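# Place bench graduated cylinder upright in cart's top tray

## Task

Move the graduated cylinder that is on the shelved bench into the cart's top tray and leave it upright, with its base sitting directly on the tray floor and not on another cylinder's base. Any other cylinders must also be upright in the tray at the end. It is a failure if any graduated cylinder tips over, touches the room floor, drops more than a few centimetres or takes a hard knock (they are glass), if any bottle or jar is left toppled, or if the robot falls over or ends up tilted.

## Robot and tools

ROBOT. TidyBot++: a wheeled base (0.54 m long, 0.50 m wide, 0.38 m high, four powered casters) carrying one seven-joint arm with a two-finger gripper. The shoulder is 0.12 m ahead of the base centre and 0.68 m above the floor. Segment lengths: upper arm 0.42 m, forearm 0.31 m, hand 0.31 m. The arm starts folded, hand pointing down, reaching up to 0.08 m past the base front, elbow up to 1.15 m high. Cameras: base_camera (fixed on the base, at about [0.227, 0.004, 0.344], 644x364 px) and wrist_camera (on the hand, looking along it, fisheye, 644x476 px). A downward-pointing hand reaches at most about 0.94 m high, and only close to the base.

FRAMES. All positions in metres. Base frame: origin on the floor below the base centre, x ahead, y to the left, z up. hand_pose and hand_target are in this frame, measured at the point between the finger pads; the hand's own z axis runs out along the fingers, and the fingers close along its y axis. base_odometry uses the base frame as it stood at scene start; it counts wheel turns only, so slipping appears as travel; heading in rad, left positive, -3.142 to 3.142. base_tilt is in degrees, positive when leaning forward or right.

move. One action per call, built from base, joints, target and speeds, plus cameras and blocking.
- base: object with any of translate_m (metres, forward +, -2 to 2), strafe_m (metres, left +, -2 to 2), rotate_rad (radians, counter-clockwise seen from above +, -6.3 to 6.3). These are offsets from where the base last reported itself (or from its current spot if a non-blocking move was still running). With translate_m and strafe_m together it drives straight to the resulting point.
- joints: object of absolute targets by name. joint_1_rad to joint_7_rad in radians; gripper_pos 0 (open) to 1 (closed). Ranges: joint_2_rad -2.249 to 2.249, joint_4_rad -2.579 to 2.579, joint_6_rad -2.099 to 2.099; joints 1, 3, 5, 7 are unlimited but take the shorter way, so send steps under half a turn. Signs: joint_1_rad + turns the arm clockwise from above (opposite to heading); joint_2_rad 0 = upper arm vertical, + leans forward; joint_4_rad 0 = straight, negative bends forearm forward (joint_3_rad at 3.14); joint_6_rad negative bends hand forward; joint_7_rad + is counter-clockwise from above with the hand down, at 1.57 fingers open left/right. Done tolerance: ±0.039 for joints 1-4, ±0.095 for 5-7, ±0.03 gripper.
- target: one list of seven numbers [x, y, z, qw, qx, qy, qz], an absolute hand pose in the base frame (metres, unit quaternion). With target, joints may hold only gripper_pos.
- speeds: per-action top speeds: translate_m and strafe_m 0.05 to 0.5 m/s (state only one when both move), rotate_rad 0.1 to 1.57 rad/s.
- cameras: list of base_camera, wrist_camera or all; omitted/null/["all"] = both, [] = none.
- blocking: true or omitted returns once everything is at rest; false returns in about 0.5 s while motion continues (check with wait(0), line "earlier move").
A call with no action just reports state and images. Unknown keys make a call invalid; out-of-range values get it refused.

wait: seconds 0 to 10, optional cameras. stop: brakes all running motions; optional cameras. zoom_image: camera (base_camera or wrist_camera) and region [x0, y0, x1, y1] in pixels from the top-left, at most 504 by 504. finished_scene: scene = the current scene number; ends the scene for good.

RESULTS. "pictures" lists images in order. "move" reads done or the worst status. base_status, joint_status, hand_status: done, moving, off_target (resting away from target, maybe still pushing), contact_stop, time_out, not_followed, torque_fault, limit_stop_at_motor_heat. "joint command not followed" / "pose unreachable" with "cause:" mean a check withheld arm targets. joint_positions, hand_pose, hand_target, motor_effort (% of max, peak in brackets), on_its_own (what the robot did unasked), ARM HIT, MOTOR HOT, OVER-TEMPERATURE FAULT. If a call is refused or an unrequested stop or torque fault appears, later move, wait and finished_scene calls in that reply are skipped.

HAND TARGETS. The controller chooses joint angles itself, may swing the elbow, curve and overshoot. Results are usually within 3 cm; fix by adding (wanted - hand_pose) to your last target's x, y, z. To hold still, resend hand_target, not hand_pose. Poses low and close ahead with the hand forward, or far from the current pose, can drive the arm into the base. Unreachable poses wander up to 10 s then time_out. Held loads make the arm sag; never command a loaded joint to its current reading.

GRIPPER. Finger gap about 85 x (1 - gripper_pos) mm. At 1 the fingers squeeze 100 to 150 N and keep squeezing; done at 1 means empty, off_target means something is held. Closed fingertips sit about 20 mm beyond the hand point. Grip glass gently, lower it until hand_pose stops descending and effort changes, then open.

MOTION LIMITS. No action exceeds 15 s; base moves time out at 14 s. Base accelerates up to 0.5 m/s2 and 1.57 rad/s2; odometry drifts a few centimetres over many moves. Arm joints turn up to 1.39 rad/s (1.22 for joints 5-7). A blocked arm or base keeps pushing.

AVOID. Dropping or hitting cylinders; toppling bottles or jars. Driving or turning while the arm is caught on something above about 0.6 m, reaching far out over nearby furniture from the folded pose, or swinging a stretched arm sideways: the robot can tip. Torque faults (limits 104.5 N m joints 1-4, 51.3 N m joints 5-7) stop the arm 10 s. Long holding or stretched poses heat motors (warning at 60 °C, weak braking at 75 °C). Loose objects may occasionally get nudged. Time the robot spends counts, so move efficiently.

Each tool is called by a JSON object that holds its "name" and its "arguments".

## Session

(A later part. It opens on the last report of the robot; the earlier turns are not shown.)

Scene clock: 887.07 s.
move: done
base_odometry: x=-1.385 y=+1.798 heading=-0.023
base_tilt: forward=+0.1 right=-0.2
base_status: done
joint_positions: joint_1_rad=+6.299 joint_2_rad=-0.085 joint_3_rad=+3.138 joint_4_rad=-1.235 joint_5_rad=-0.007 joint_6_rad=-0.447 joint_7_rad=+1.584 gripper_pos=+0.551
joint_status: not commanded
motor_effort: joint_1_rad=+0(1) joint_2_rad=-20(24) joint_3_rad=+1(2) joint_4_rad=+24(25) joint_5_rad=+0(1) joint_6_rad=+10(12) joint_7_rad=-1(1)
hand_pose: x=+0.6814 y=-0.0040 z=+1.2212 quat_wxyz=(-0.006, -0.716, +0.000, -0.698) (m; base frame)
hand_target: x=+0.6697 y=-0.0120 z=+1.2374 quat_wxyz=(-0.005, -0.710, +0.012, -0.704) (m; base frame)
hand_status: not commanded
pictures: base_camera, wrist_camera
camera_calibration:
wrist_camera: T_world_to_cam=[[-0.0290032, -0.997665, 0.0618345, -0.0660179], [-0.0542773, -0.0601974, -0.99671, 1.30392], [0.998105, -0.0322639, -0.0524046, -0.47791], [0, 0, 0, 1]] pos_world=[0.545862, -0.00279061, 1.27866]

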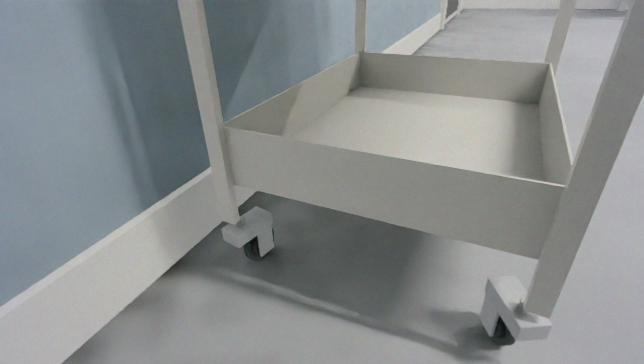

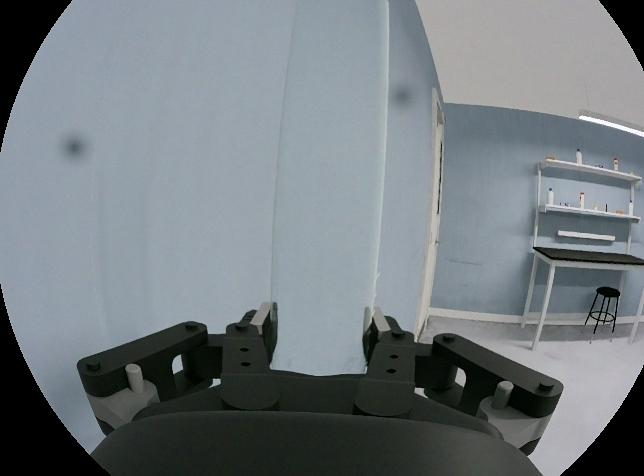

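{"name": "move", "arguments": {"base": {"translate_m": -0.012, "strafe_m": -0.018}, "speeds": {"translate_m": 0.1}, "cameras": []}}

{"name": "move", "arguments": {"joints": {"joint_2_rad": -0.16, "joint_4_rad": -1.68, "joint_6_rad": -0.02}, "cameras": ["wrist_camera"]}}

Scene clock: 935.90 s.
move: done
base_odometry: x=-1.398 y=+1.781 heading=-0.022
base_tilt: forward=+0.1 right=-0.2
base_status: done
joint_positions: joint_1_rad=+6.299 joint_2_rad=-0.089 joint_3_rad=+3.140 joint_4_rad=-1.235 joint_5_rad=-0.007 joint_6_rad=-0.447 joint_7_rad=+1.584 gripper_pos=+0.551
joint_status: not commanded
motor_effort: joint_1_rad=+1(3) joint_2_rad=-20(24) joint_3_rad=+1(3) joint_4_rad=+24(25) joint_5_rad=+0(1) joint_6_rad=+10(12) joint_7_rad=-1(2)
hand_pose: x=+0.6790 y=-0.0059 z=+1.2237 quat_wxyz=(-0.007, -0.715, +0.002, -0.699) (m; base frame)
hand_target: x=+0.6697 y=-0.0120 z=+1.2374 quat_wxyz=(-0.005, -0.710, +0.012, -0.704) (m; base frame)
hand_status: not commanded
pictures: none
No camera images: "cameras" was empty.

Scene clock: 937.87 s.
move: done
base_odometry: x=-1.398 y=+1.781 heading=-0.022
base_tilt: forward=+0.1 right=-0.2
base_status: not commanded
joint_positions: joint_1_rad=+6.299 joint_2_rad=-0.133 joint_3_rad=+3.140 joint_4_rad=-1.695 joint_5_rad=-0.007 joint_6_rad=-0.087 joint_7_rad=+1.584 gripper_pos=+0.551
joint_status: all done
motor_effort: joint_1_rad=+1(1) joint_2_rad=-19(22) joint_3_rad=+1(2) joint_4_rad=+26(28) joint_5_rad=+1(1) joint_6_rad=+11(13) joint_7_rad=-1(1)
hand_pose: x=+0.6877 y=-0.0068 z=+1.0774 quat_wxyz=(-0.007, -0.734, +0.003, -0.679) (m; base frame)
hand_target: x=+0.6769 y=-0.0122 z=+1.1227 quat_wxyz=(-0.005, -0.696, +0.012, -0.718) (m; base frame)
hand_status: not commanded
pictures: wrist_camera
camera_calibration:
wrist_camera: T_world_to_cam=[[-0.0313731, -0.997581, 0.062027, -0.0582622], [-0.105915, -0.05839, -0.992659, 1.19194], [0.99388, -0.0377124, -0.103827, -0.433472], [0, 0, 0, 1]] pos_world=[0.555236, -0.00487097, 1.1418]

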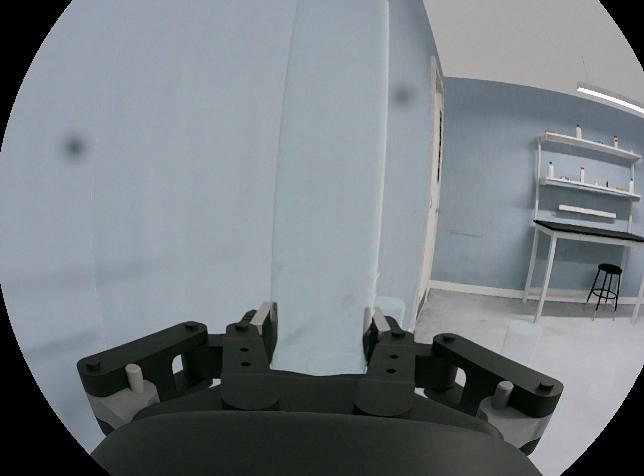

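{"name": "zoom_image", "arguments": {"camera": "wrist_camera", "region": [360, 250, 600, 400]}}

Scaled by 2.100.

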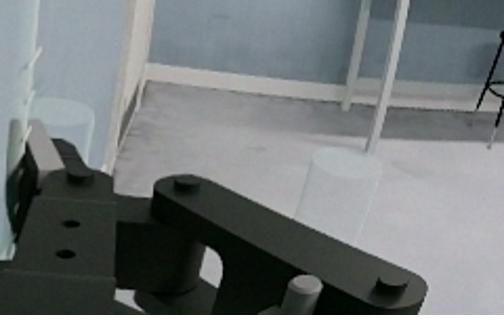

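{"name": "move", "arguments": {"joints": {"joint_2_rad": -0.107, "joint_4_rad": -2.02, "joint_6_rad": 0.395}, "cameras": ["wrist_camera"]}}

{"name": "zoom_image", "arguments": {"camera": "wrist_camera", "region": [340, 180, 640, 400]}}

Scene clock: 983.10 s.
move: done
base_odometry: x=-1.398 y=+1.781 heading=-0.022
base_tilt: forward=+0.1 right=-0.2
base_status: not commanded
joint_positions: joint_1_rad=+6.299 joint_2_rad=-0.103 joint_3_rad=+3.140 joint_4_rad=-2.036 joint_5_rad=-0.007 joint_6_rad=+0.327 joint_7_rad=+1.584 gripper_pos=+0.551
joint_status: all done
motor_effort: joint_1_rad=+1(1) joint_2_rad=-20(22) joint_3_rad=+1(2) joint_4_rad=+24(27) joint_5_rad=+0(1) joint_6_rad=+11(12) joint_7_rad=+0(1)
hand_pose: x=+0.6807 y=-0.0076 z=+0.9777 quat_wxyz=(-0.008, -0.720, +0.004, -0.694) (m; base frame)
hand_target: x=+0.6809 y=-0.0123 z=+1.0111 quat_wxyz=(-0.005, -0.688, +0.012, -0.726) (m; base frame)
hand_status: not commanded
pictures: wrist_camera
camera_calibration:
wrist_camera: T_world_to_cam=[[-0.036698, -0.997423, 0.0616525, -0.0490725], [-0.0637043, -0.0592336, -0.996209, 1.06695], [0.997294, -0.0404864, -0.0613663, -0.480822], [0, 0, 0, 1]] pos_world=[0.545689, -0.00521359, 1.03642]

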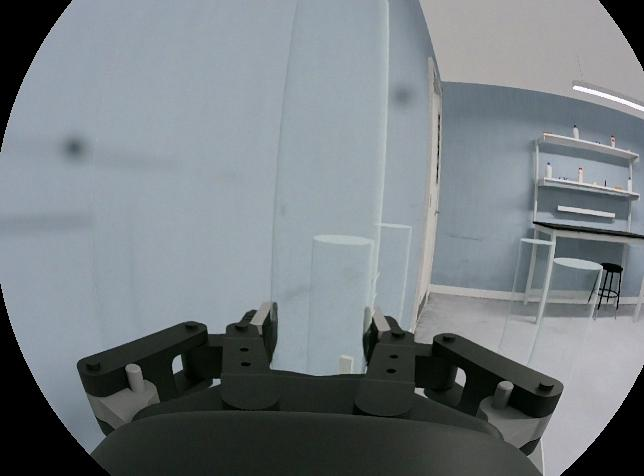

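Scaled by 1.680.

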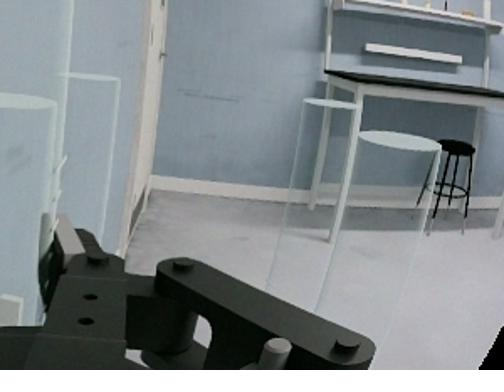

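{"name": "move", "arguments": {"base": {"translate_m": -0.039, "strafe_m": 0.025}, "speeds": {"translate_m": 0.1}}}

{"name": "zoom_image", "arguments": {"camera": "wrist_camera", "region": [270, 180, 420, 320]}}

{"name": "zoom_image", "arguments": {"camera": "wrist_camera", "region": [440, 180, 640, 360]}}

Scene clock: 1063.10 s.
move: done
base_odometry: x=-1.436 y=+1.806 heading=-0.022
base_tilt: forward=+0.1 right=-0.1
base_status: done
joint_positions: joint_1_rad=+6.299 joint_2_rad=-0.098 joint_3_rad=+3.140 joint_4_rad=-2.037 joint_5_rad=-0.007 joint_6_rad=+0.331 joint_7_rad=+1.584 gripper_pos=+0.551
joint_status: not commanded
motor_effort: joint_1_rad=+0(2) joint_2_rad=-19(23) joint_3_rad=+0(2) joint_4_rad=+24(25) joint_5_rad=+0(1) joint_6_rad=+11(12) joint_7_rad=+0(1)
hand_pose: x=+0.6821 y=-0.0076 z=+0.9761 quat_wxyz=(-0.008, -0.720, +0.004, -0.694) (m; base frame)
hand_target: x=+0.6809 y=-0.0123 z=+1.0111 quat_wxyz=(-0.005, -0.688, +0.012, -0.726) (m; base frame)
hand_status: not commanded
pictures: base_camera, wrist_camera
camera_calibration:
wrist_camera: T_world_to_cam=[[-0.0365841, -0.997425, 0.0616894, -0.0490307], [-0.0649543, -0.0592269, -0.996129, 1.06619], [0.997217, -0.0404495, -0.0626202, -0.480977], [0, 0, 0, 1]] pos_world=[0.547099, -0.00521252, 1.03497]

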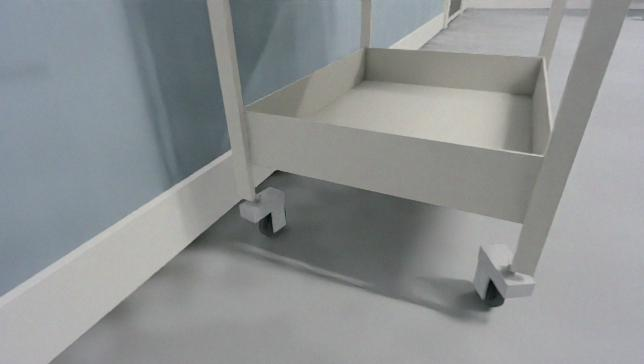

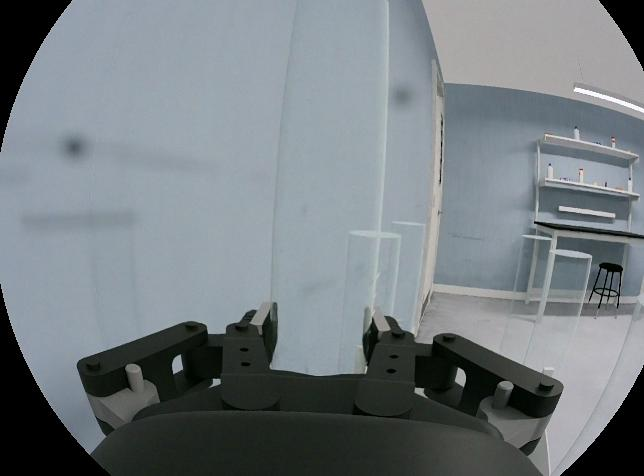

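Scaled by 3.360.

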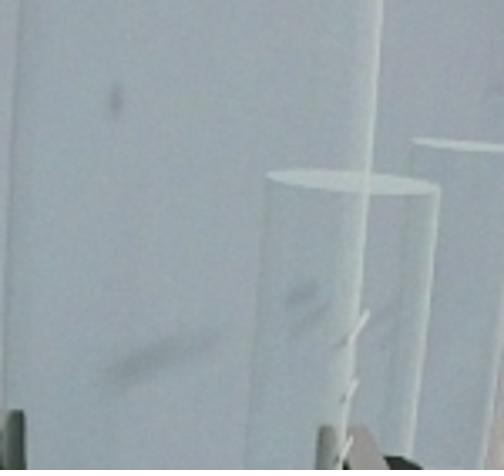

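Scaled by 2.520.

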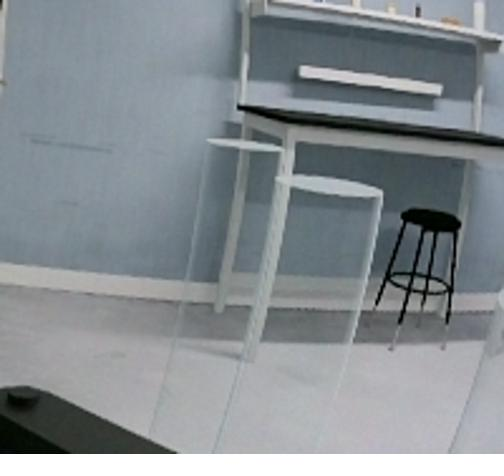

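{"name": "move", "arguments": {"joints": {"joint_2_rad": -0.036, "joint_4_rad": -2.114, "joint_6_rad": 0.563}, "cameras": ["wrist_camera"]}}

Scene clock: 1183.57 s.
move: done
base_odometry: x=-1.436 y=+1.806 heading=-0.022
base_tilt: forward=+0.1 right=-0.1
base_status: not commanded
joint_positions: joint_1_rad=+6.299 joint_2_rad=-0.027 joint_3_rad=+3.140 joint_4_rad=-2.131 joint_5_rad=-0.007 joint_6_rad=+0.498 joint_7_rad=+1.584 gripper_pos=+0.551
joint_status: all done
motor_effort: joint_1_rad=+0(1) joint_2_rad=-22(24) joint_3_rad=+0(2) joint_4_rad=+22(25) joint_5_rad=+1(1) joint_6_rad=+10(12) joint_7_rad=-1(1)
hand_pose: x=+0.6893 y=-0.0080 z=+0.9318 quat_wxyz=(-0.009, -0.719, +0.004, -0.695) (m; base frame)
hand_target: x=+0.6893 y=-0.0126 z=+0.9670 quat_wxyz=(-0.005, -0.687, +0.012, -0.727) (m; base frame)
hand_status: not commanded
pictures: wrist_camera
camera_calibration:
wrist_camera: T_world_to_cam=[[-0.0377013, -0.997361, 0.0620487, -0.0460426], [-0.0630856, -0.0595935, -0.996227, 1.02131], [0.997296, -0.0414735, -0.0606724, -0.492891], [0, 0, 0, 1]] pos_world=[0.554253, -0.00549961, 0.990409]

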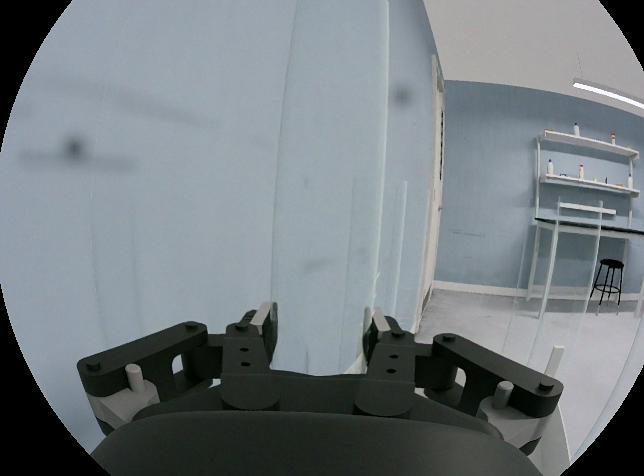

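{"name": "zoom_image", "arguments": {"camera": "wrist_camera", "region": [440, 300, 644, 476]}}

{"name": "zoom_image", "arguments": {"camera": "wrist_camera", "region": [260, 170, 440, 380]}}

Scaled by 2.471.

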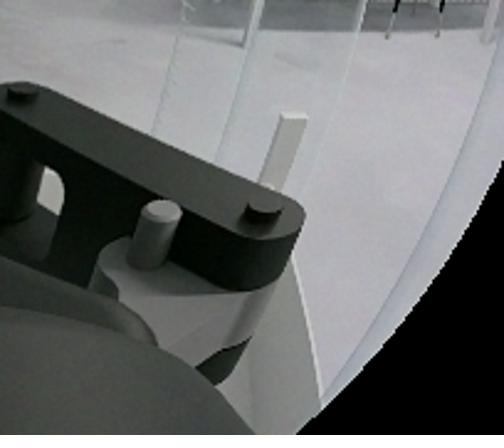

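Scaled by 2.400.

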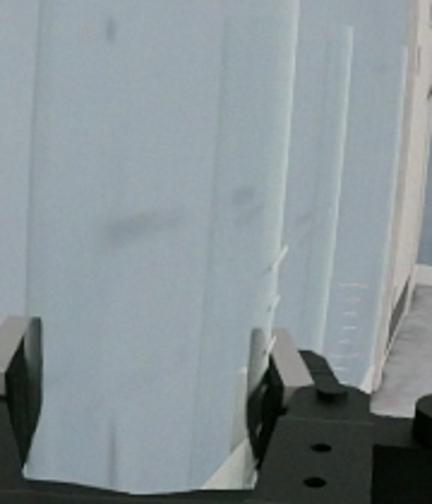

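{"name": "move", "arguments": {"joints": {"joint_2_rad": 0.013, "joint_4_rad": -2.196, "joint_6_rad": 0.70}, "cameras": ["wrist_camera"]}}

Scene clock: 1240.73 s.
move: done
base_odometry: x=-1.436 y=+1.806 heading=-0.022
base_tilt: forward=+0.1 right=-0.1
base_status: not commanded
joint_positions: joint_1_rad=+6.299 joint_2_rad=+0.018 joint_3_rad=+3.140 joint_4_rad=-2.211 joint_5_rad=-0.007 joint_6_rad=+0.636 joint_7_rad=+1.584 gripper_pos=+0.551
joint_status: all done
motor_effort: joint_1_rad=+1(1) joint_2_rad=-22(24) joint_3_rad=+1(1) joint_4_rad=+21(24) joint_5_rad=+1(1) joint_6_rad=+10(12) joint_7_rad=-1(1)
hand_pose: x=+0.6864 y=-0.0082 z=+0.9031 quat_wxyz=(-0.009, -0.715, +0.004, -0.699) (m; base frame)
hand_target: x=+0.6875 y=-0.0125 z=+0.9345 quat_wxyz=(-0.005, -0.685, +0.012, -0.729) (m; base frame)
hand_status: not commanded
pictures: wrist_camera
camera_calibration:
wrist_camera: T_world_to_cam=[[-0.0392134, -0.997292, 0.0622204, -0.0436989], [-0.0510198, -0.0601887, -0.996882, 0.984812], [0.997927, -0.0422656, -0.0485215, -0.503092], [0, 0, 0, 1]] pos_world=[0.550581, -0.00556945, 0.960049]

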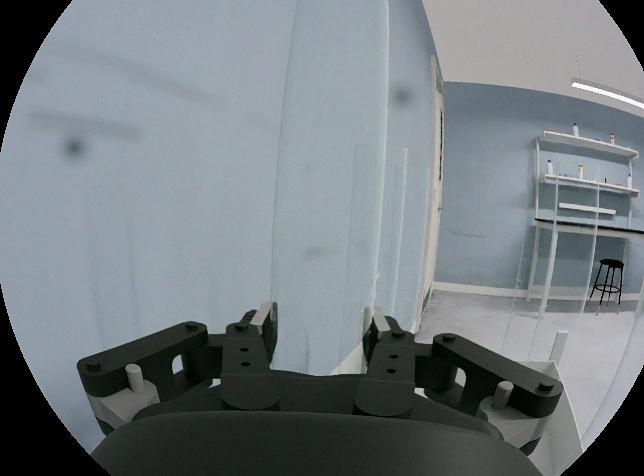

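{"name": "move", "arguments": {}}

Scene clock: 1273.67 s.
base_odometry: x=-1.436 y=+1.806 heading=-0.022
base_tilt: forward=+0.1 right=-0.1
base_status: not commanded
joint_positions: joint_1_rad=+6.299 joint_2_rad=+0.018 joint_3_rad=+3.140 joint_4_rad=-2.211 joint_5_rad=-0.007 joint_6_rad=+0.636 joint_7_rad=+1.584 gripper_pos=+0.551
joint_status: all done
motor_effort: joint_1_rad=+1(1) joint_2_rad=-22(24) joint_3_rad=+0(1) joint_4_rad=+21(24) joint_5_rad=+0(1) joint_6_rad=+11(12) joint_7_rad=-1(1)
hand_pose: x=+0.6864 y=-0.0082 z=+0.9031 quat_wxyz=(-0.009, -0.715, +0.004, -0.699) (m; base frame)
hand_target: x=+0.6875 y=-0.0125 z=+0.9345 quat_wxyz=(-0.005, -0.685, +0.012, -0.729) (m; base frame)
hand_status: not commanded
pictures: base_camera, wrist_camera
camera_calibration:
wrist_camera: T_world_to_cam=[[-0.0392134, -0.997292, 0.0622204, -0.0436989], [-0.0510198, -0.0601887, -0.996882, 0.984812], [0.997927, -0.0422656, -0.0485215, -0.503092], [0, 0, 0, 1]] pos_world=[0.550581, -0.00556945, 0.960049]

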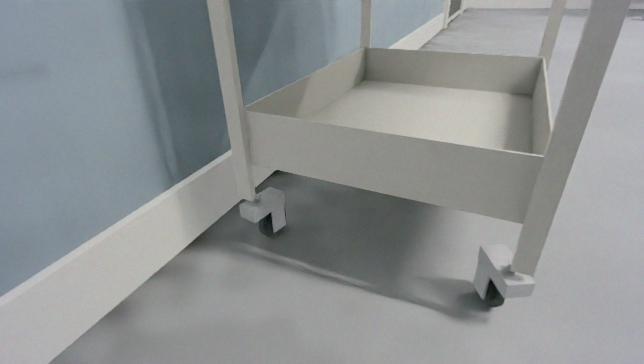

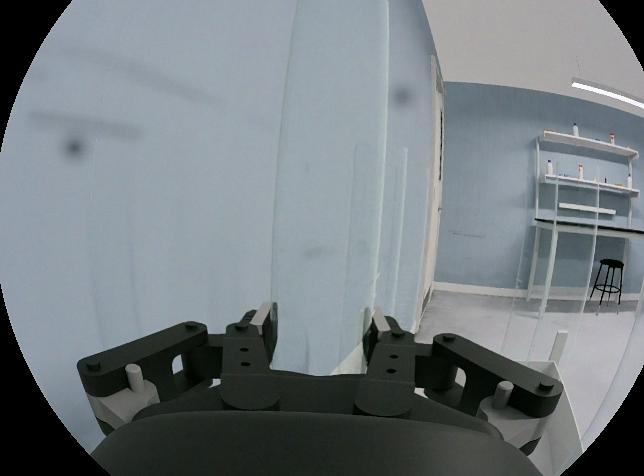

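{"name": "move", "arguments": {"joints": {"joint_2_rad": 0.05, "joint_4_rad": -2.233, "joint_6_rad": 0.775}}}

{"name": "move", "arguments": {"joints": {"joint_2_rad": 0.066, "joint_4_rad": -2.249, "joint_6_rad": 0.805}}}

Scene clock: 1282.30 s.
move: done
base_odometry: x=-1.436 y=+1.806 heading=-0.022
base_tilt: forward=+0.1 right=-0.2
base_status: not commanded
joint_positions: joint_1_rad=+6.299 joint_2_rad=+0.054 joint_3_rad=+3.140 joint_4_rad=-2.246 joint_5_rad=-0.007 joint_6_rad=+0.717 joint_7_rad=+1.584 gripper_pos=+0.551
joint_status: all done
motor_effort: joint_1_rad=+1(1) joint_2_rad=-23(24) joint_3_rad=+0(1) joint_4_rad=+20(22) joint_5_rad=+1(1) joint_6_rad=+11(12) joint_7_rad=-1(1)
hand_pose: x=+0.6873 y=-0.0084 z=+0.8888 quat_wxyz=(-0.010, -0.711, +0.004, -0.703) (m; base frame)
hand_target: x=+0.6885 y=-0.0126 z=+0.9162 quat_wxyz=(-0.005, -0.684, +0.012, -0.729) (m; base frame)
hand_status: not commanded
pictures: base_camera, wrist_camera
camera_calibration:
wrist_camera: T_world_to_cam=[[-0.0403044, -0.997246, 0.0622541, -0.0422107], [-0.0402727, -0.0606328, -0.997347, 0.963683], [0.998376, -0.0427046, -0.037718, -0.514634], [0, 0, 0, 1]] pos_world=[0.550906, -0.00564095, 0.944344]

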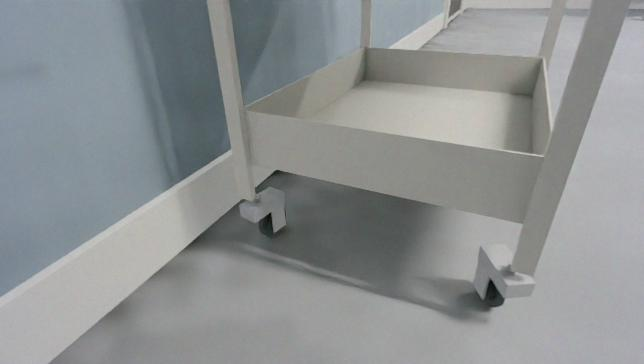

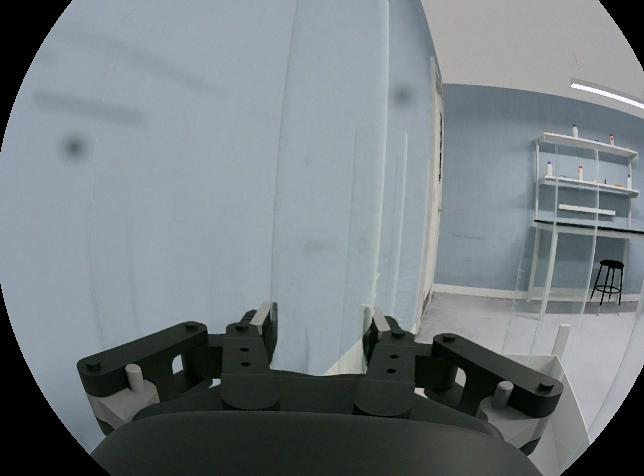

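Scene clock: 1282.90 s.
move: done
base_odometry: x=-1.436 y=+1.806 heading=-0.022
base_tilt: forward=+0.1 right=-0.1
base_status: not commanded
joint_positions: joint_1_rad=+6.299 joint_2_rad=+0.067 joint_3_rad=+3.140 joint_4_rad=-2.260 joint_5_rad=-0.007 joint_6_rad=+0.748 joint_7_rad=+1.584 gripper_pos=+0.551
joint_status: all done
motor_effort: joint_1_rad=+1(1) joint_2_rad=-23(24) joint_3_rad=+1(1) joint_4_rad=+20(21) joint_5_rad=+0(1) joint_6_rad=+10(11) joint_7_rad=-1(1)
hand_pose: x=+0.6870 y=-0.0084 z=+0.8830 quat_wxyz=(-0.010, -0.710, +0.004, -0.704) (m; base frame)
hand_target: x=+0.6886 y=-0.0126 z=+0.9076 quat_wxyz=(-0.005, -0.685, +0.012, -0.728) (m; base frame)
hand_status: not commanded
pictures: base_camera, wrist_camera
camera_calibration:
wrist_camera: T_world_to_cam=[[-0.0406423, -0.99723, 0.0622994, -0.0417158], [-0.0372929, -0.0607935, -0.997453, 0.95593], [0.998478, -0.0428622, -0.0347188, -0.517264], [0, 0, 0, 1]] pos_world=[0.55043, -0.00565702, 0.938136]

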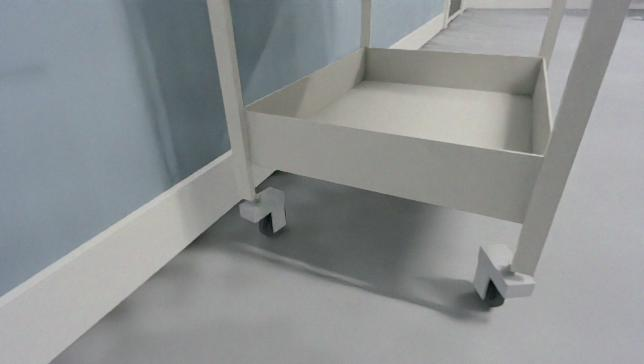

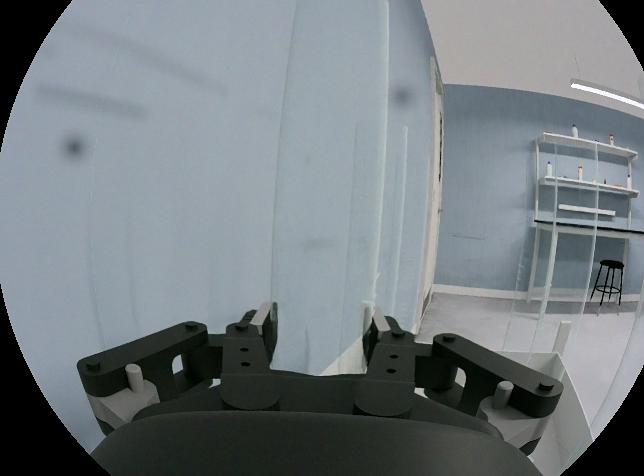

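{"name": "move", "arguments": {"joints": {"joint_2_rad": 0.086, "joint_4_rad": -2.265, "joint_6_rad": 0.828}}}

Scene clock: 1292.70 s.
move: done
base_odometry: x=-1.436 y=+1.806 heading=-0.022
base_tilt: forward=+0.1 right=-0.2
base_status: not commanded
joint_positions: joint_1_rad=+6.299 joint_2_rad=+0.088 joint_3_rad=+3.140 joint_4_rad=-2.275 joint_5_rad=-0.007 joint_6_rad=+0.770 joint_7_rad=+1.584 gripper_pos=+0.551
joint_status: all done
motor_effort: joint_1_rad=+1(1) joint_2_rad=-23(25) joint_3_rad=+1(1) joint_4_rad=+21(22) joint_5_rad=+0(1) joint_6_rad=+11(12) joint_7_rad=-1(1)
hand_pose: x=+0.6877 y=-0.0085 z=+0.8702 quat_wxyz=(-0.010, -0.715, +0.004, -0.699) (m; base frame)
hand_target: x=+0.6894 y=-0.0126 z=+0.8947 quat_wxyz=(-0.005, -0.690, +0.012, -0.724) (m; base frame)
hand_status: not commanded
pictures: base_camera, wrist_camera
camera_calibration:
wrist_camera: T_world_to_cam=[[-0.0399077, -0.997233, 0.0627241, -0.0418076], [-0.0507163, -0.0606716, -0.996869, 0.951837], [0.997915, -0.0429638, -0.0481547, -0.506367], [0, 0, 0, 1]] pos_world=[0.551917, -0.00569788, 0.927095]

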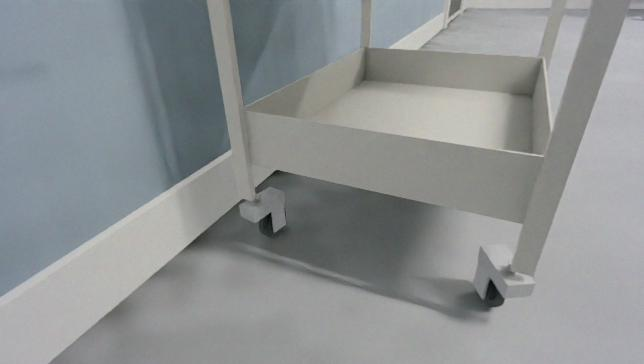

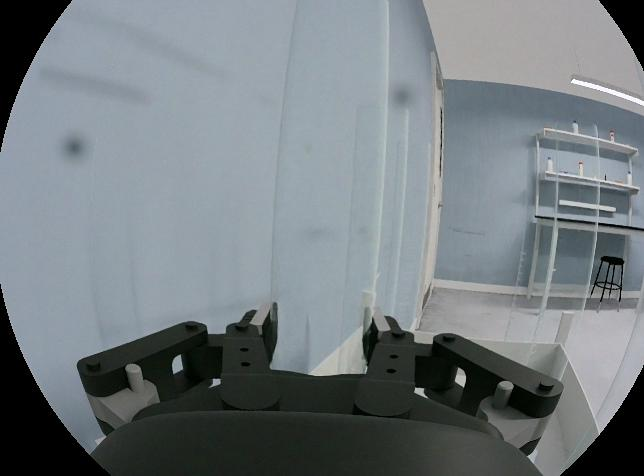

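{"name": "move", "arguments": {"joints": {"joint_2_rad": 0.106, "joint_4_rad": -2.283, "joint_6_rad": 0.866}}}

{"name": "zoom_image", "arguments": {"camera": "wrist_camera", "region": [240, 280, 420, 400]}}

Scene clock: 1303.97 s.
move: done
base_odometry: x=-1.436 y=+1.806 heading=-0.022
base_tilt: forward=+0.1 right=-0.2
base_status: not commanded
joint_positions: joint_1_rad=+6.299 joint_2_rad=+0.107 joint_3_rad=+3.140 joint_4_rad=-2.293 joint_5_rad=-0.007 joint_6_rad=+0.809 joint_7_rad=+1.584 gripper_pos=+0.551
joint_status: all done
motor_effort: joint_1_rad=+0(1) joint_2_rad=-23(25) joint_3_rad=+0(1) joint_4_rad=+19(22) joint_5_rad=+1(1) joint_6_rad=+11(11) joint_7_rad=-1(1)
hand_pose: x=+0.6875 y=-0.0085 z=+0.8618 quat_wxyz=(-0.010, -0.714, +0.004, -0.700) (m; base frame)
hand_target: x=+0.6892 y=-0.0126 z=+0.8856 quat_wxyz=(-0.005, -0.690, +0.012, -0.724) (m; base frame)
hand_status: not commanded
pictures: base_camera, wrist_camera
camera_calibration:
wrist_camera: T_world_to_cam=[[-0.0401902, -0.997213, 0.0628489, -0.041262], [-0.0491206, -0.0608518, -0.996937, 0.942404], [0.997984, -0.0431543, -0.0465381, -0.507945], [0, 0, 0, 1]] pos_world=[0.551554, -0.00572003, 0.918472]

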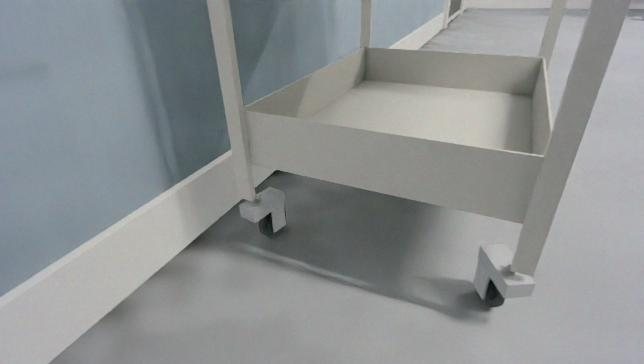

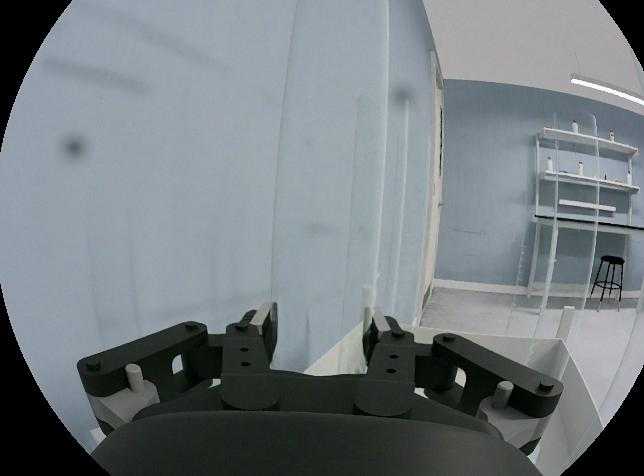

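Scaled by 2.800.

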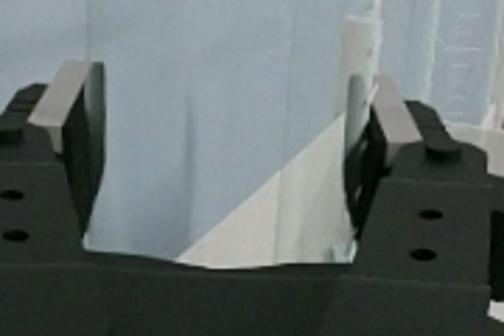

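{"name": "move", "arguments": {"joints": {"joint_2_rad": 0.122, "joint_4_rad": -2.296, "joint_6_rad": 0.895}}}

Scene clock: 1309.50 s.
move: done
base_odometry: x=-1.436 y=+1.806 heading=-0.022
base_tilt: forward=+0.0 right=-0.2
base_status: not commanded
joint_positions: joint_1_rad=+6.299 joint_2_rad=+0.123 joint_3_rad=+3.140 joint_4_rad=-2.305 joint_5_rad=-0.007 joint_6_rad=+0.838 joint_7_rad=+1.584 gripper_pos=+0.551
joint_status: all done
motor_effort: joint_1_rad=+1(1) joint_2_rad=-24(25) joint_3_rad=+0(1) joint_4_rad=+19(20) joint_5_rad=+0(1) joint_6_rad=+10(11) joint_7_rad=-1(1)
hand_pose: x=+0.6874 y=-0.0086 z=+0.8556 quat_wxyz=(-0.010, -0.714, +0.004, -0.700) (m; base frame)
hand_target: x=+0.6891 y=-0.0126 z=+0.8787 quat_wxyz=(-0.005, -0.690, +0.012, -0.724) (m; base frame)
hand_status: not commanded
pictures: base_camera, wrist_camera
camera_calibration:
wrist_camera: T_world_to_cam=[[-0.0403923, -0.997199, 0.0629438, -0.0408647], [-0.0479679, -0.0609873, -0.996985, 0.935552], [0.998032, -0.0432898, -0.0453701, -0.509226], [0, 0, 0, 1]] pos_world=[0.55145, -0.00573774, 0.912201]

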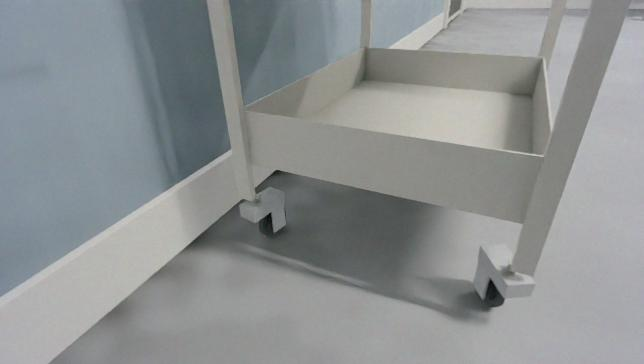

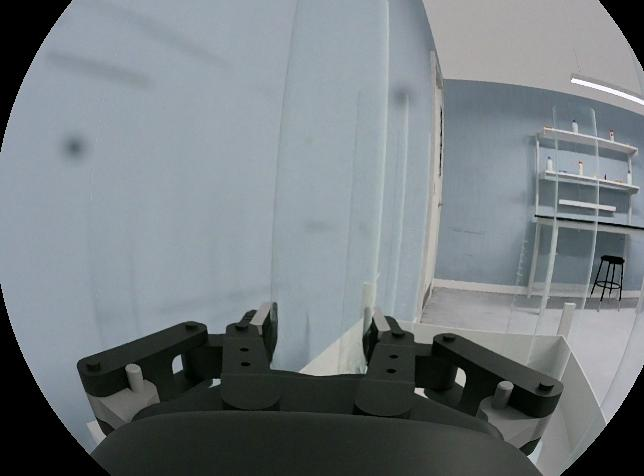

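{"name": "move", "arguments": {"joints": {"joint_2_rad": 0.136, "joint_4_rad": -2.307, "joint_6_rad": 0.920}}}

Scene clock: 1316.47 s.
move: done
base_odometry: x=-1.436 y=+1.806 heading=-0.022
base_tilt: forward=+0.1 right=-0.1
base_status: not commanded
joint_positions: joint_1_rad=+6.299 joint_2_rad=+0.132 joint_3_rad=+3.140 joint_4_rad=-2.313 joint_5_rad=-0.007 joint_6_rad=+0.866 joint_7_rad=+1.584 gripper_pos=+0.551
joint_status: all done
motor_effort: joint_1_rad=+1(1) joint_2_rad=-23(24) joint_3_rad=+1(1) joint_4_rad=+19(20) joint_5_rad=+0(1) joint_6_rad=+11(11) joint_7_rad=-1(1)
hand_pose: x=+0.6874 y=-0.0086 z=+0.8550 quat_wxyz=(-0.010, -0.710, +0.004, -0.704) (m; base frame)
hand_target: x=+0.6890 y=-0.0126 z=+0.8728 quat_wxyz=(-0.005, -0.690, +0.012, -0.724) (m; base frame)
hand_status: not commanded
pictures: base_camera, wrist_camera
camera_calibration:
wrist_camera: T_world_to_cam=[[-0.0411932, -0.997176, 0.0627923, -0.0401853], [-0.0372284, -0.0612702, -0.997427, 0.927899], [0.998457, -0.0434248, -0.0345993, -0.518735], [0, 0, 0, 1]] pos_world=[0.550823, -0.00574522, 0.910087]

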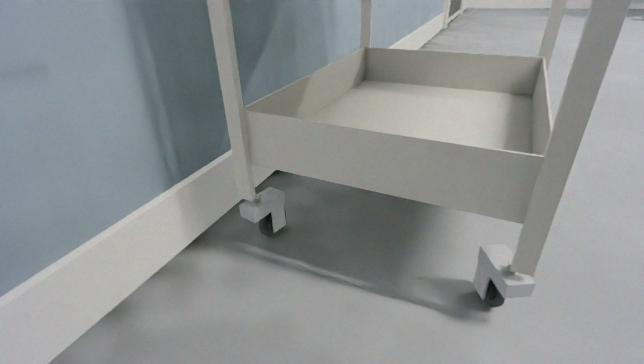

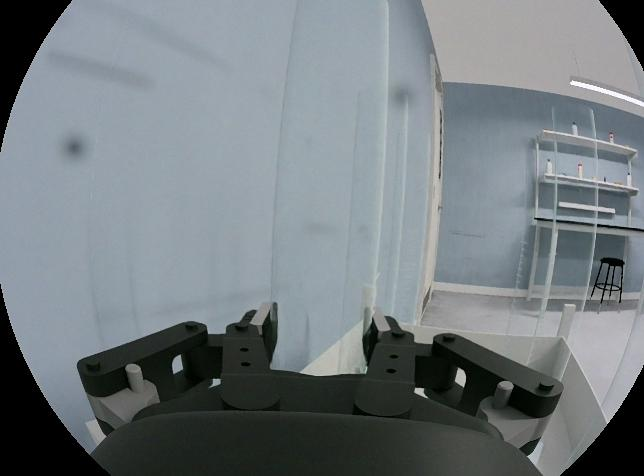

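{"name": "zoom_image", "arguments": {"camera": "wrist_camera", "region": [400, 60, 644, 400]}}

{"name": "zoom_image", "arguments": {"camera": "wrist_camera", "region": [240, 0, 440, 400]}}

Scaled by 1.482.

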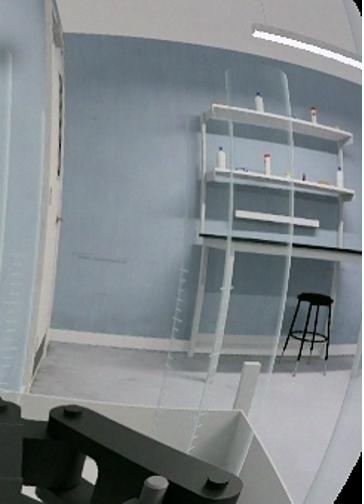

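Scaled by 1.260.

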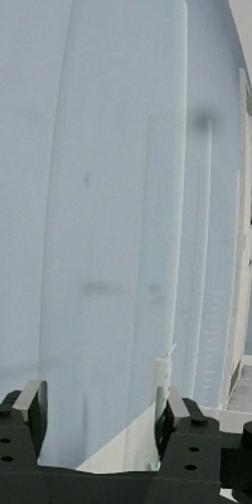

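{"name": "move", "arguments": {"joints": {"gripper_pos": 0.47}}}

{"name": "zoom_image", "arguments": {"camera": "wrist_camera", "region": [200, 0, 480, 400]}}

Scene clock: 1380.47 s.
move: done
base_odometry: x=-1.436 y=+1.806 heading=-0.022
base_tilt: forward=+0.1 right=-0.1
base_status: not commanded
joint_positions: joint_1_rad=+6.299 joint_2_rad=+0.132 joint_3_rad=+3.140 joint_4_rad=-2.313 joint_5_rad=-0.007 joint_6_rad=+0.872 joint_7_rad=+1.584 gripper_pos=+0.470
joint_status: all done
motor_effort: joint_1_rad=+1(1) joint_2_rad=-21(24) joint_3_rad=+0(1) joint_4_rad=+16(19) joint_5_rad=+0(1) joint_6_rad=+8(11) joint_7_rad=-2(2)
hand_pose: x=+0.6874 y=-0.0086 z=+0.8570 quat_wxyz=(-0.010, -0.708, +0.004, -0.706) (m; base frame)
hand_target: x=+0.6890 y=-0.0126 z=+0.8728 quat_wxyz=(-0.005, -0.690, +0.012, -0.724) (m; base frame)
hand_status: not commanded
pictures: base_camera, wrist_camera
camera_calibration:
wrist_camera: T_world_to_cam=[[-0.0416224, -0.997167, 0.0626539, -0.0399051], [-0.0308544, -0.0613955, -0.997637, 0.925681], [0.998657, -0.0434571, -0.0282116, -0.524289], [0, 0, 0, 1]] pos_world=[0.550485, -0.00574347, 0.911203]

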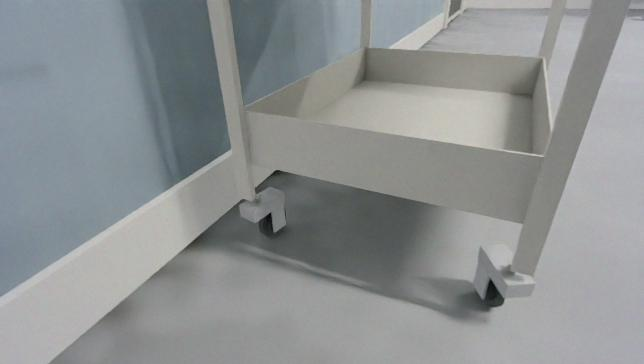

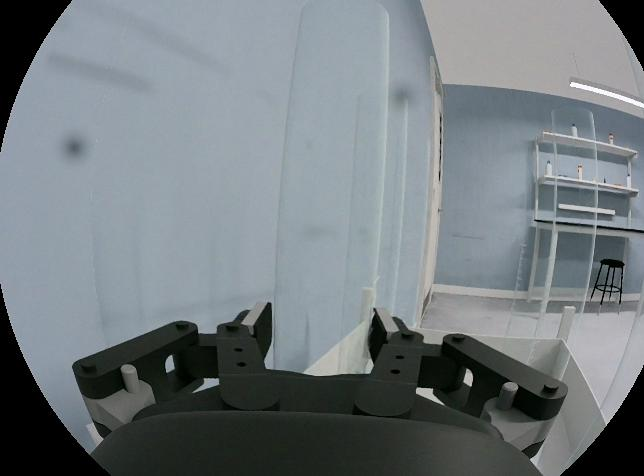

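Scaled by 1.260.

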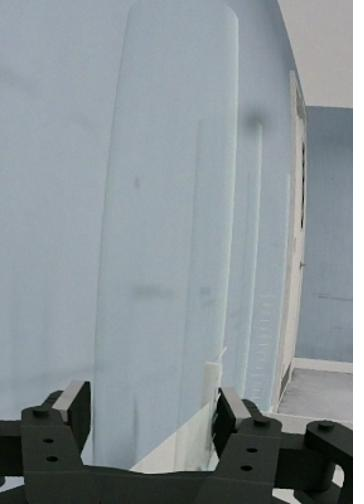

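{"name": "move", "arguments": {"joints": {"gripper_pos": 0.3}, "cameras": []}}

{"name": "move", "arguments": {"joints": {"gripper_pos": 0.05}}}

{"name": "zoom_image", "arguments": {"camera": "wrist_camera", "region": [200, 0, 480, 400]}}

Scene clock: 1404.27 s.
move: done
base_odometry: x=-1.436 y=+1.806 heading=-0.022
base_tilt: forward=+0.1 right=-0.1
base_status: not commanded
joint_positions: joint_1_rad=+6.299 joint_2_rad=+0.132 joint_3_rad=+3.140 joint_4_rad=-2.313 joint_5_rad=-0.007 joint_6_rad=+0.872 joint_7_rad=+1.584 gripper_pos=+0.300
joint_status: all done
motor_effort: joint_1_rad=+0(1) joint_2_rad=-21(23) joint_3_rad=+0(1) joint_4_rad=+16(17) joint_5_rad=+0(1) joint_6_rad=+10(10) joint_7_rad=-1(1)
hand_pose: x=+0.6874 y=-0.0086 z=+0.8570 quat_wxyz=(-0.010, -0.708, +0.004, -0.706) (m; base frame)
hand_target: x=+0.6890 y=-0.0126 z=+0.8728 quat_wxyz=(-0.005, -0.690, +0.012, -0.724) (m; base frame)
hand_status: not commanded
pictures: none
No camera images: "cameras" was empty.

Scene clock: 1404.93 s.
move: done
base_odometry: x=-1.436 y=+1.806 heading=-0.022
base_tilt: forward=+0.1 right=-0.2
base_status: not commanded
joint_positions: joint_1_rad=+6.299 joint_2_rad=+0.132 joint_3_rad=+3.140 joint_4_rad=-2.313 joint_5_rad=-0.007 joint_6_rad=+0.872 joint_7_rad=+1.584 gripper_pos=+0.050
joint_status: all done
motor_effort: joint_1_rad=+1(1) joint_2_rad=-22(22) joint_3_rad=+1(1) joint_4_rad=+17(18) joint_5_rad=+1(1) joint_6_rad=+9(10) joint_7_rad=-1(1)
hand_pose: x=+0.6874 y=-0.0086 z=+0.8570 quat_wxyz=(-0.010, -0.708, +0.004, -0.706) (m; base frame)
hand_target: x=+0.6890 y=-0.0126 z=+0.8728 quat_wxyz=(-0.005, -0.690, +0.012, -0.724) (m; base frame)
hand_status: not commanded
pictures: base_camera, wrist_camera
camera_calibration:
wrist_camera: T_world_to_cam=[[-0.0416224, -0.997167, 0.0626539, -0.0399051], [-0.0308544, -0.0613955, -0.997637, 0.925681], [0.998657, -0.0434571, -0.0282116, -0.524289], [0, 0, 0, 1]] pos_world=[0.550485, -0.00574347, 0.911203]

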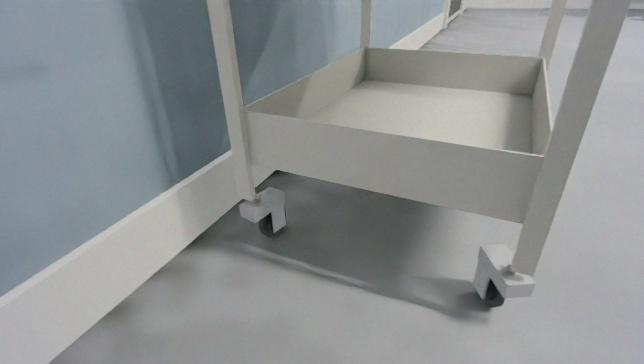

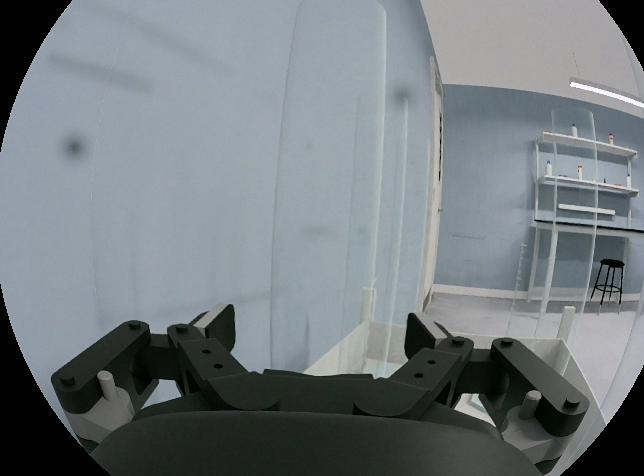

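Scaled by 1.260.

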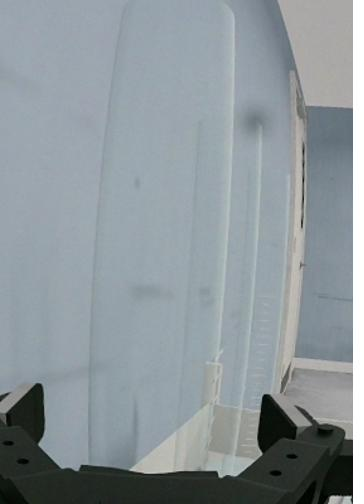

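{"name": "move", "arguments": {"base": {"translate_m": -0.03}, "speeds": {"translate_m": 0.05}}}

Scene clock: 1415.50 s.
move: done
base_odometry: x=-1.466 y=+1.807 heading=-0.022
base_tilt: forward=+0.1 right=-0.1
base_status: done
joint_positions: joint_1_rad=+6.299 joint_2_rad=+0.133 joint_3_rad=+3.140 joint_4_rad=-2.313 joint_5_rad=-0.007 joint_6_rad=+0.872 joint_7_rad=+1.584 gripper_pos=+0.050
joint_status: not commanded
motor_effort: joint_1_rad=+0(1) joint_2_rad=-22(24) joint_3_rad=+0(2) joint_4_rad=+17(18) joint_5_rad=+1(1) joint_6_rad=+9(10) joint_7_rad=-1(1)
hand_pose: x=+0.6875 y=-0.0086 z=+0.8566 quat_wxyz=(-0.010, -0.708, +0.004, -0.706) (m; base frame)
hand_target: x=+0.6890 y=-0.0126 z=+0.8728 quat_wxyz=(-0.005, -0.690, +0.012, -0.724) (m; base frame)
hand_status: not commanded
pictures: base_camera, wrist_camera
camera_calibration:
wrist_camera: T_world_to_cam=[[-0.0415812, -0.997168, 0.062672, -0.0399189], [-0.0315224, -0.0613857, -0.997616, 0.925702], [0.998638, -0.0434577, -0.0288806, -0.523852], [0, 0, 0, 1]] pos_world=[0.550659, -0.00574632, 0.910868]

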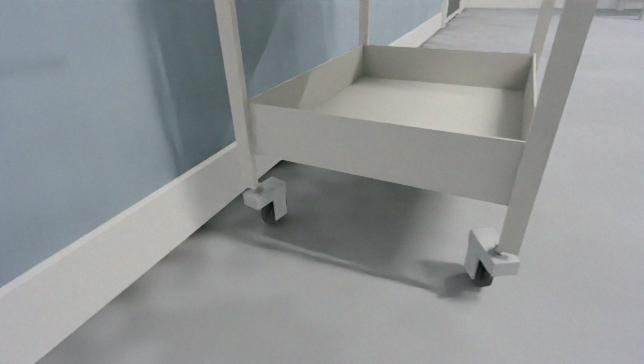

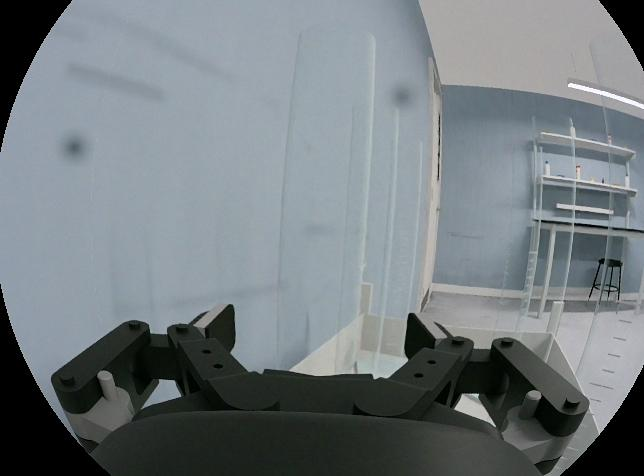

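{"name": "zoom_image", "arguments": {"camera": "wrist_camera", "region": [440, 20, 644, 476]}}

Scaled by 1.105.

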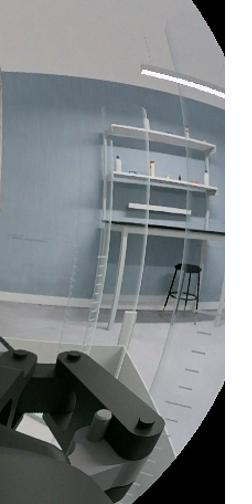

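{"name": "move", "arguments": {"base": {"translate_m": -0.05}, "speeds": {"translate_m": 0.07}}}

Scene clock: 1442.77 s.
move: done
base_odometry: x=-1.517 y=+1.809 heading=-0.022
base_tilt: forward=+0.1 right=-0.1
base_status: done
joint_positions: joint_1_rad=+6.299 joint_2_rad=+0.135 joint_3_rad=+3.140 joint_4_rad=-2.313 joint_5_rad=-0.007 joint_6_rad=+0.872 joint_7_rad=+1.584 gripper_pos=+0.050
joint_status: not commanded
motor_effort: joint_1_rad=+1(1) joint_2_rad=-20(23) joint_3_rad=+0(1) joint_4_rad=+16(18) joint_5_rad=+1(1) joint_6_rad=+8(10) joint_7_rad=-1(1)
hand_pose: x=+0.6878 y=-0.0086 z=+0.8558 quat_wxyz=(-0.010, -0.709, +0.004, -0.705) (m; base frame)
hand_target: x=+0.6890 y=-0.0126 z=+0.8728 quat_wxyz=(-0.005, -0.690, +0.012, -0.724) (m; base frame)
hand_status: not commanded
pictures: base_camera, wrist_camera
camera_calibration:
wrist_camera: T_world_to_cam=[[-0.0414969, -0.997169, 0.062707, -0.0399524], [-0.0328688, -0.0613647, -0.997574, 0.925821], [0.998598, -0.0434573, -0.0302293, -0.522914], [0, 0, 0, 1]] pos_world=[0.550954, -0.00575103, 0.910273]

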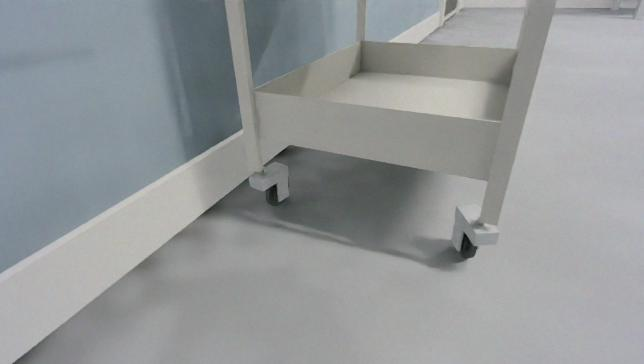

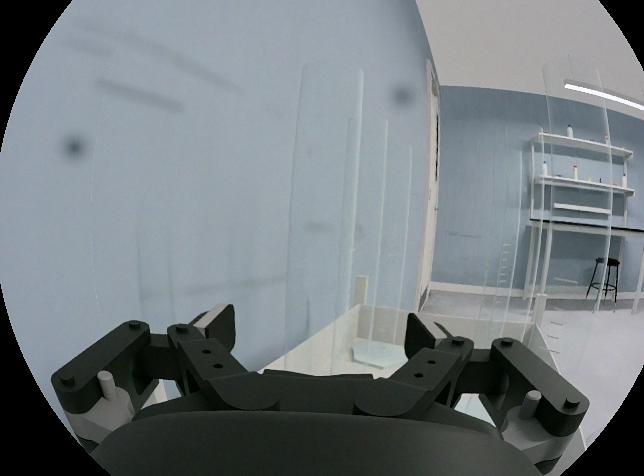

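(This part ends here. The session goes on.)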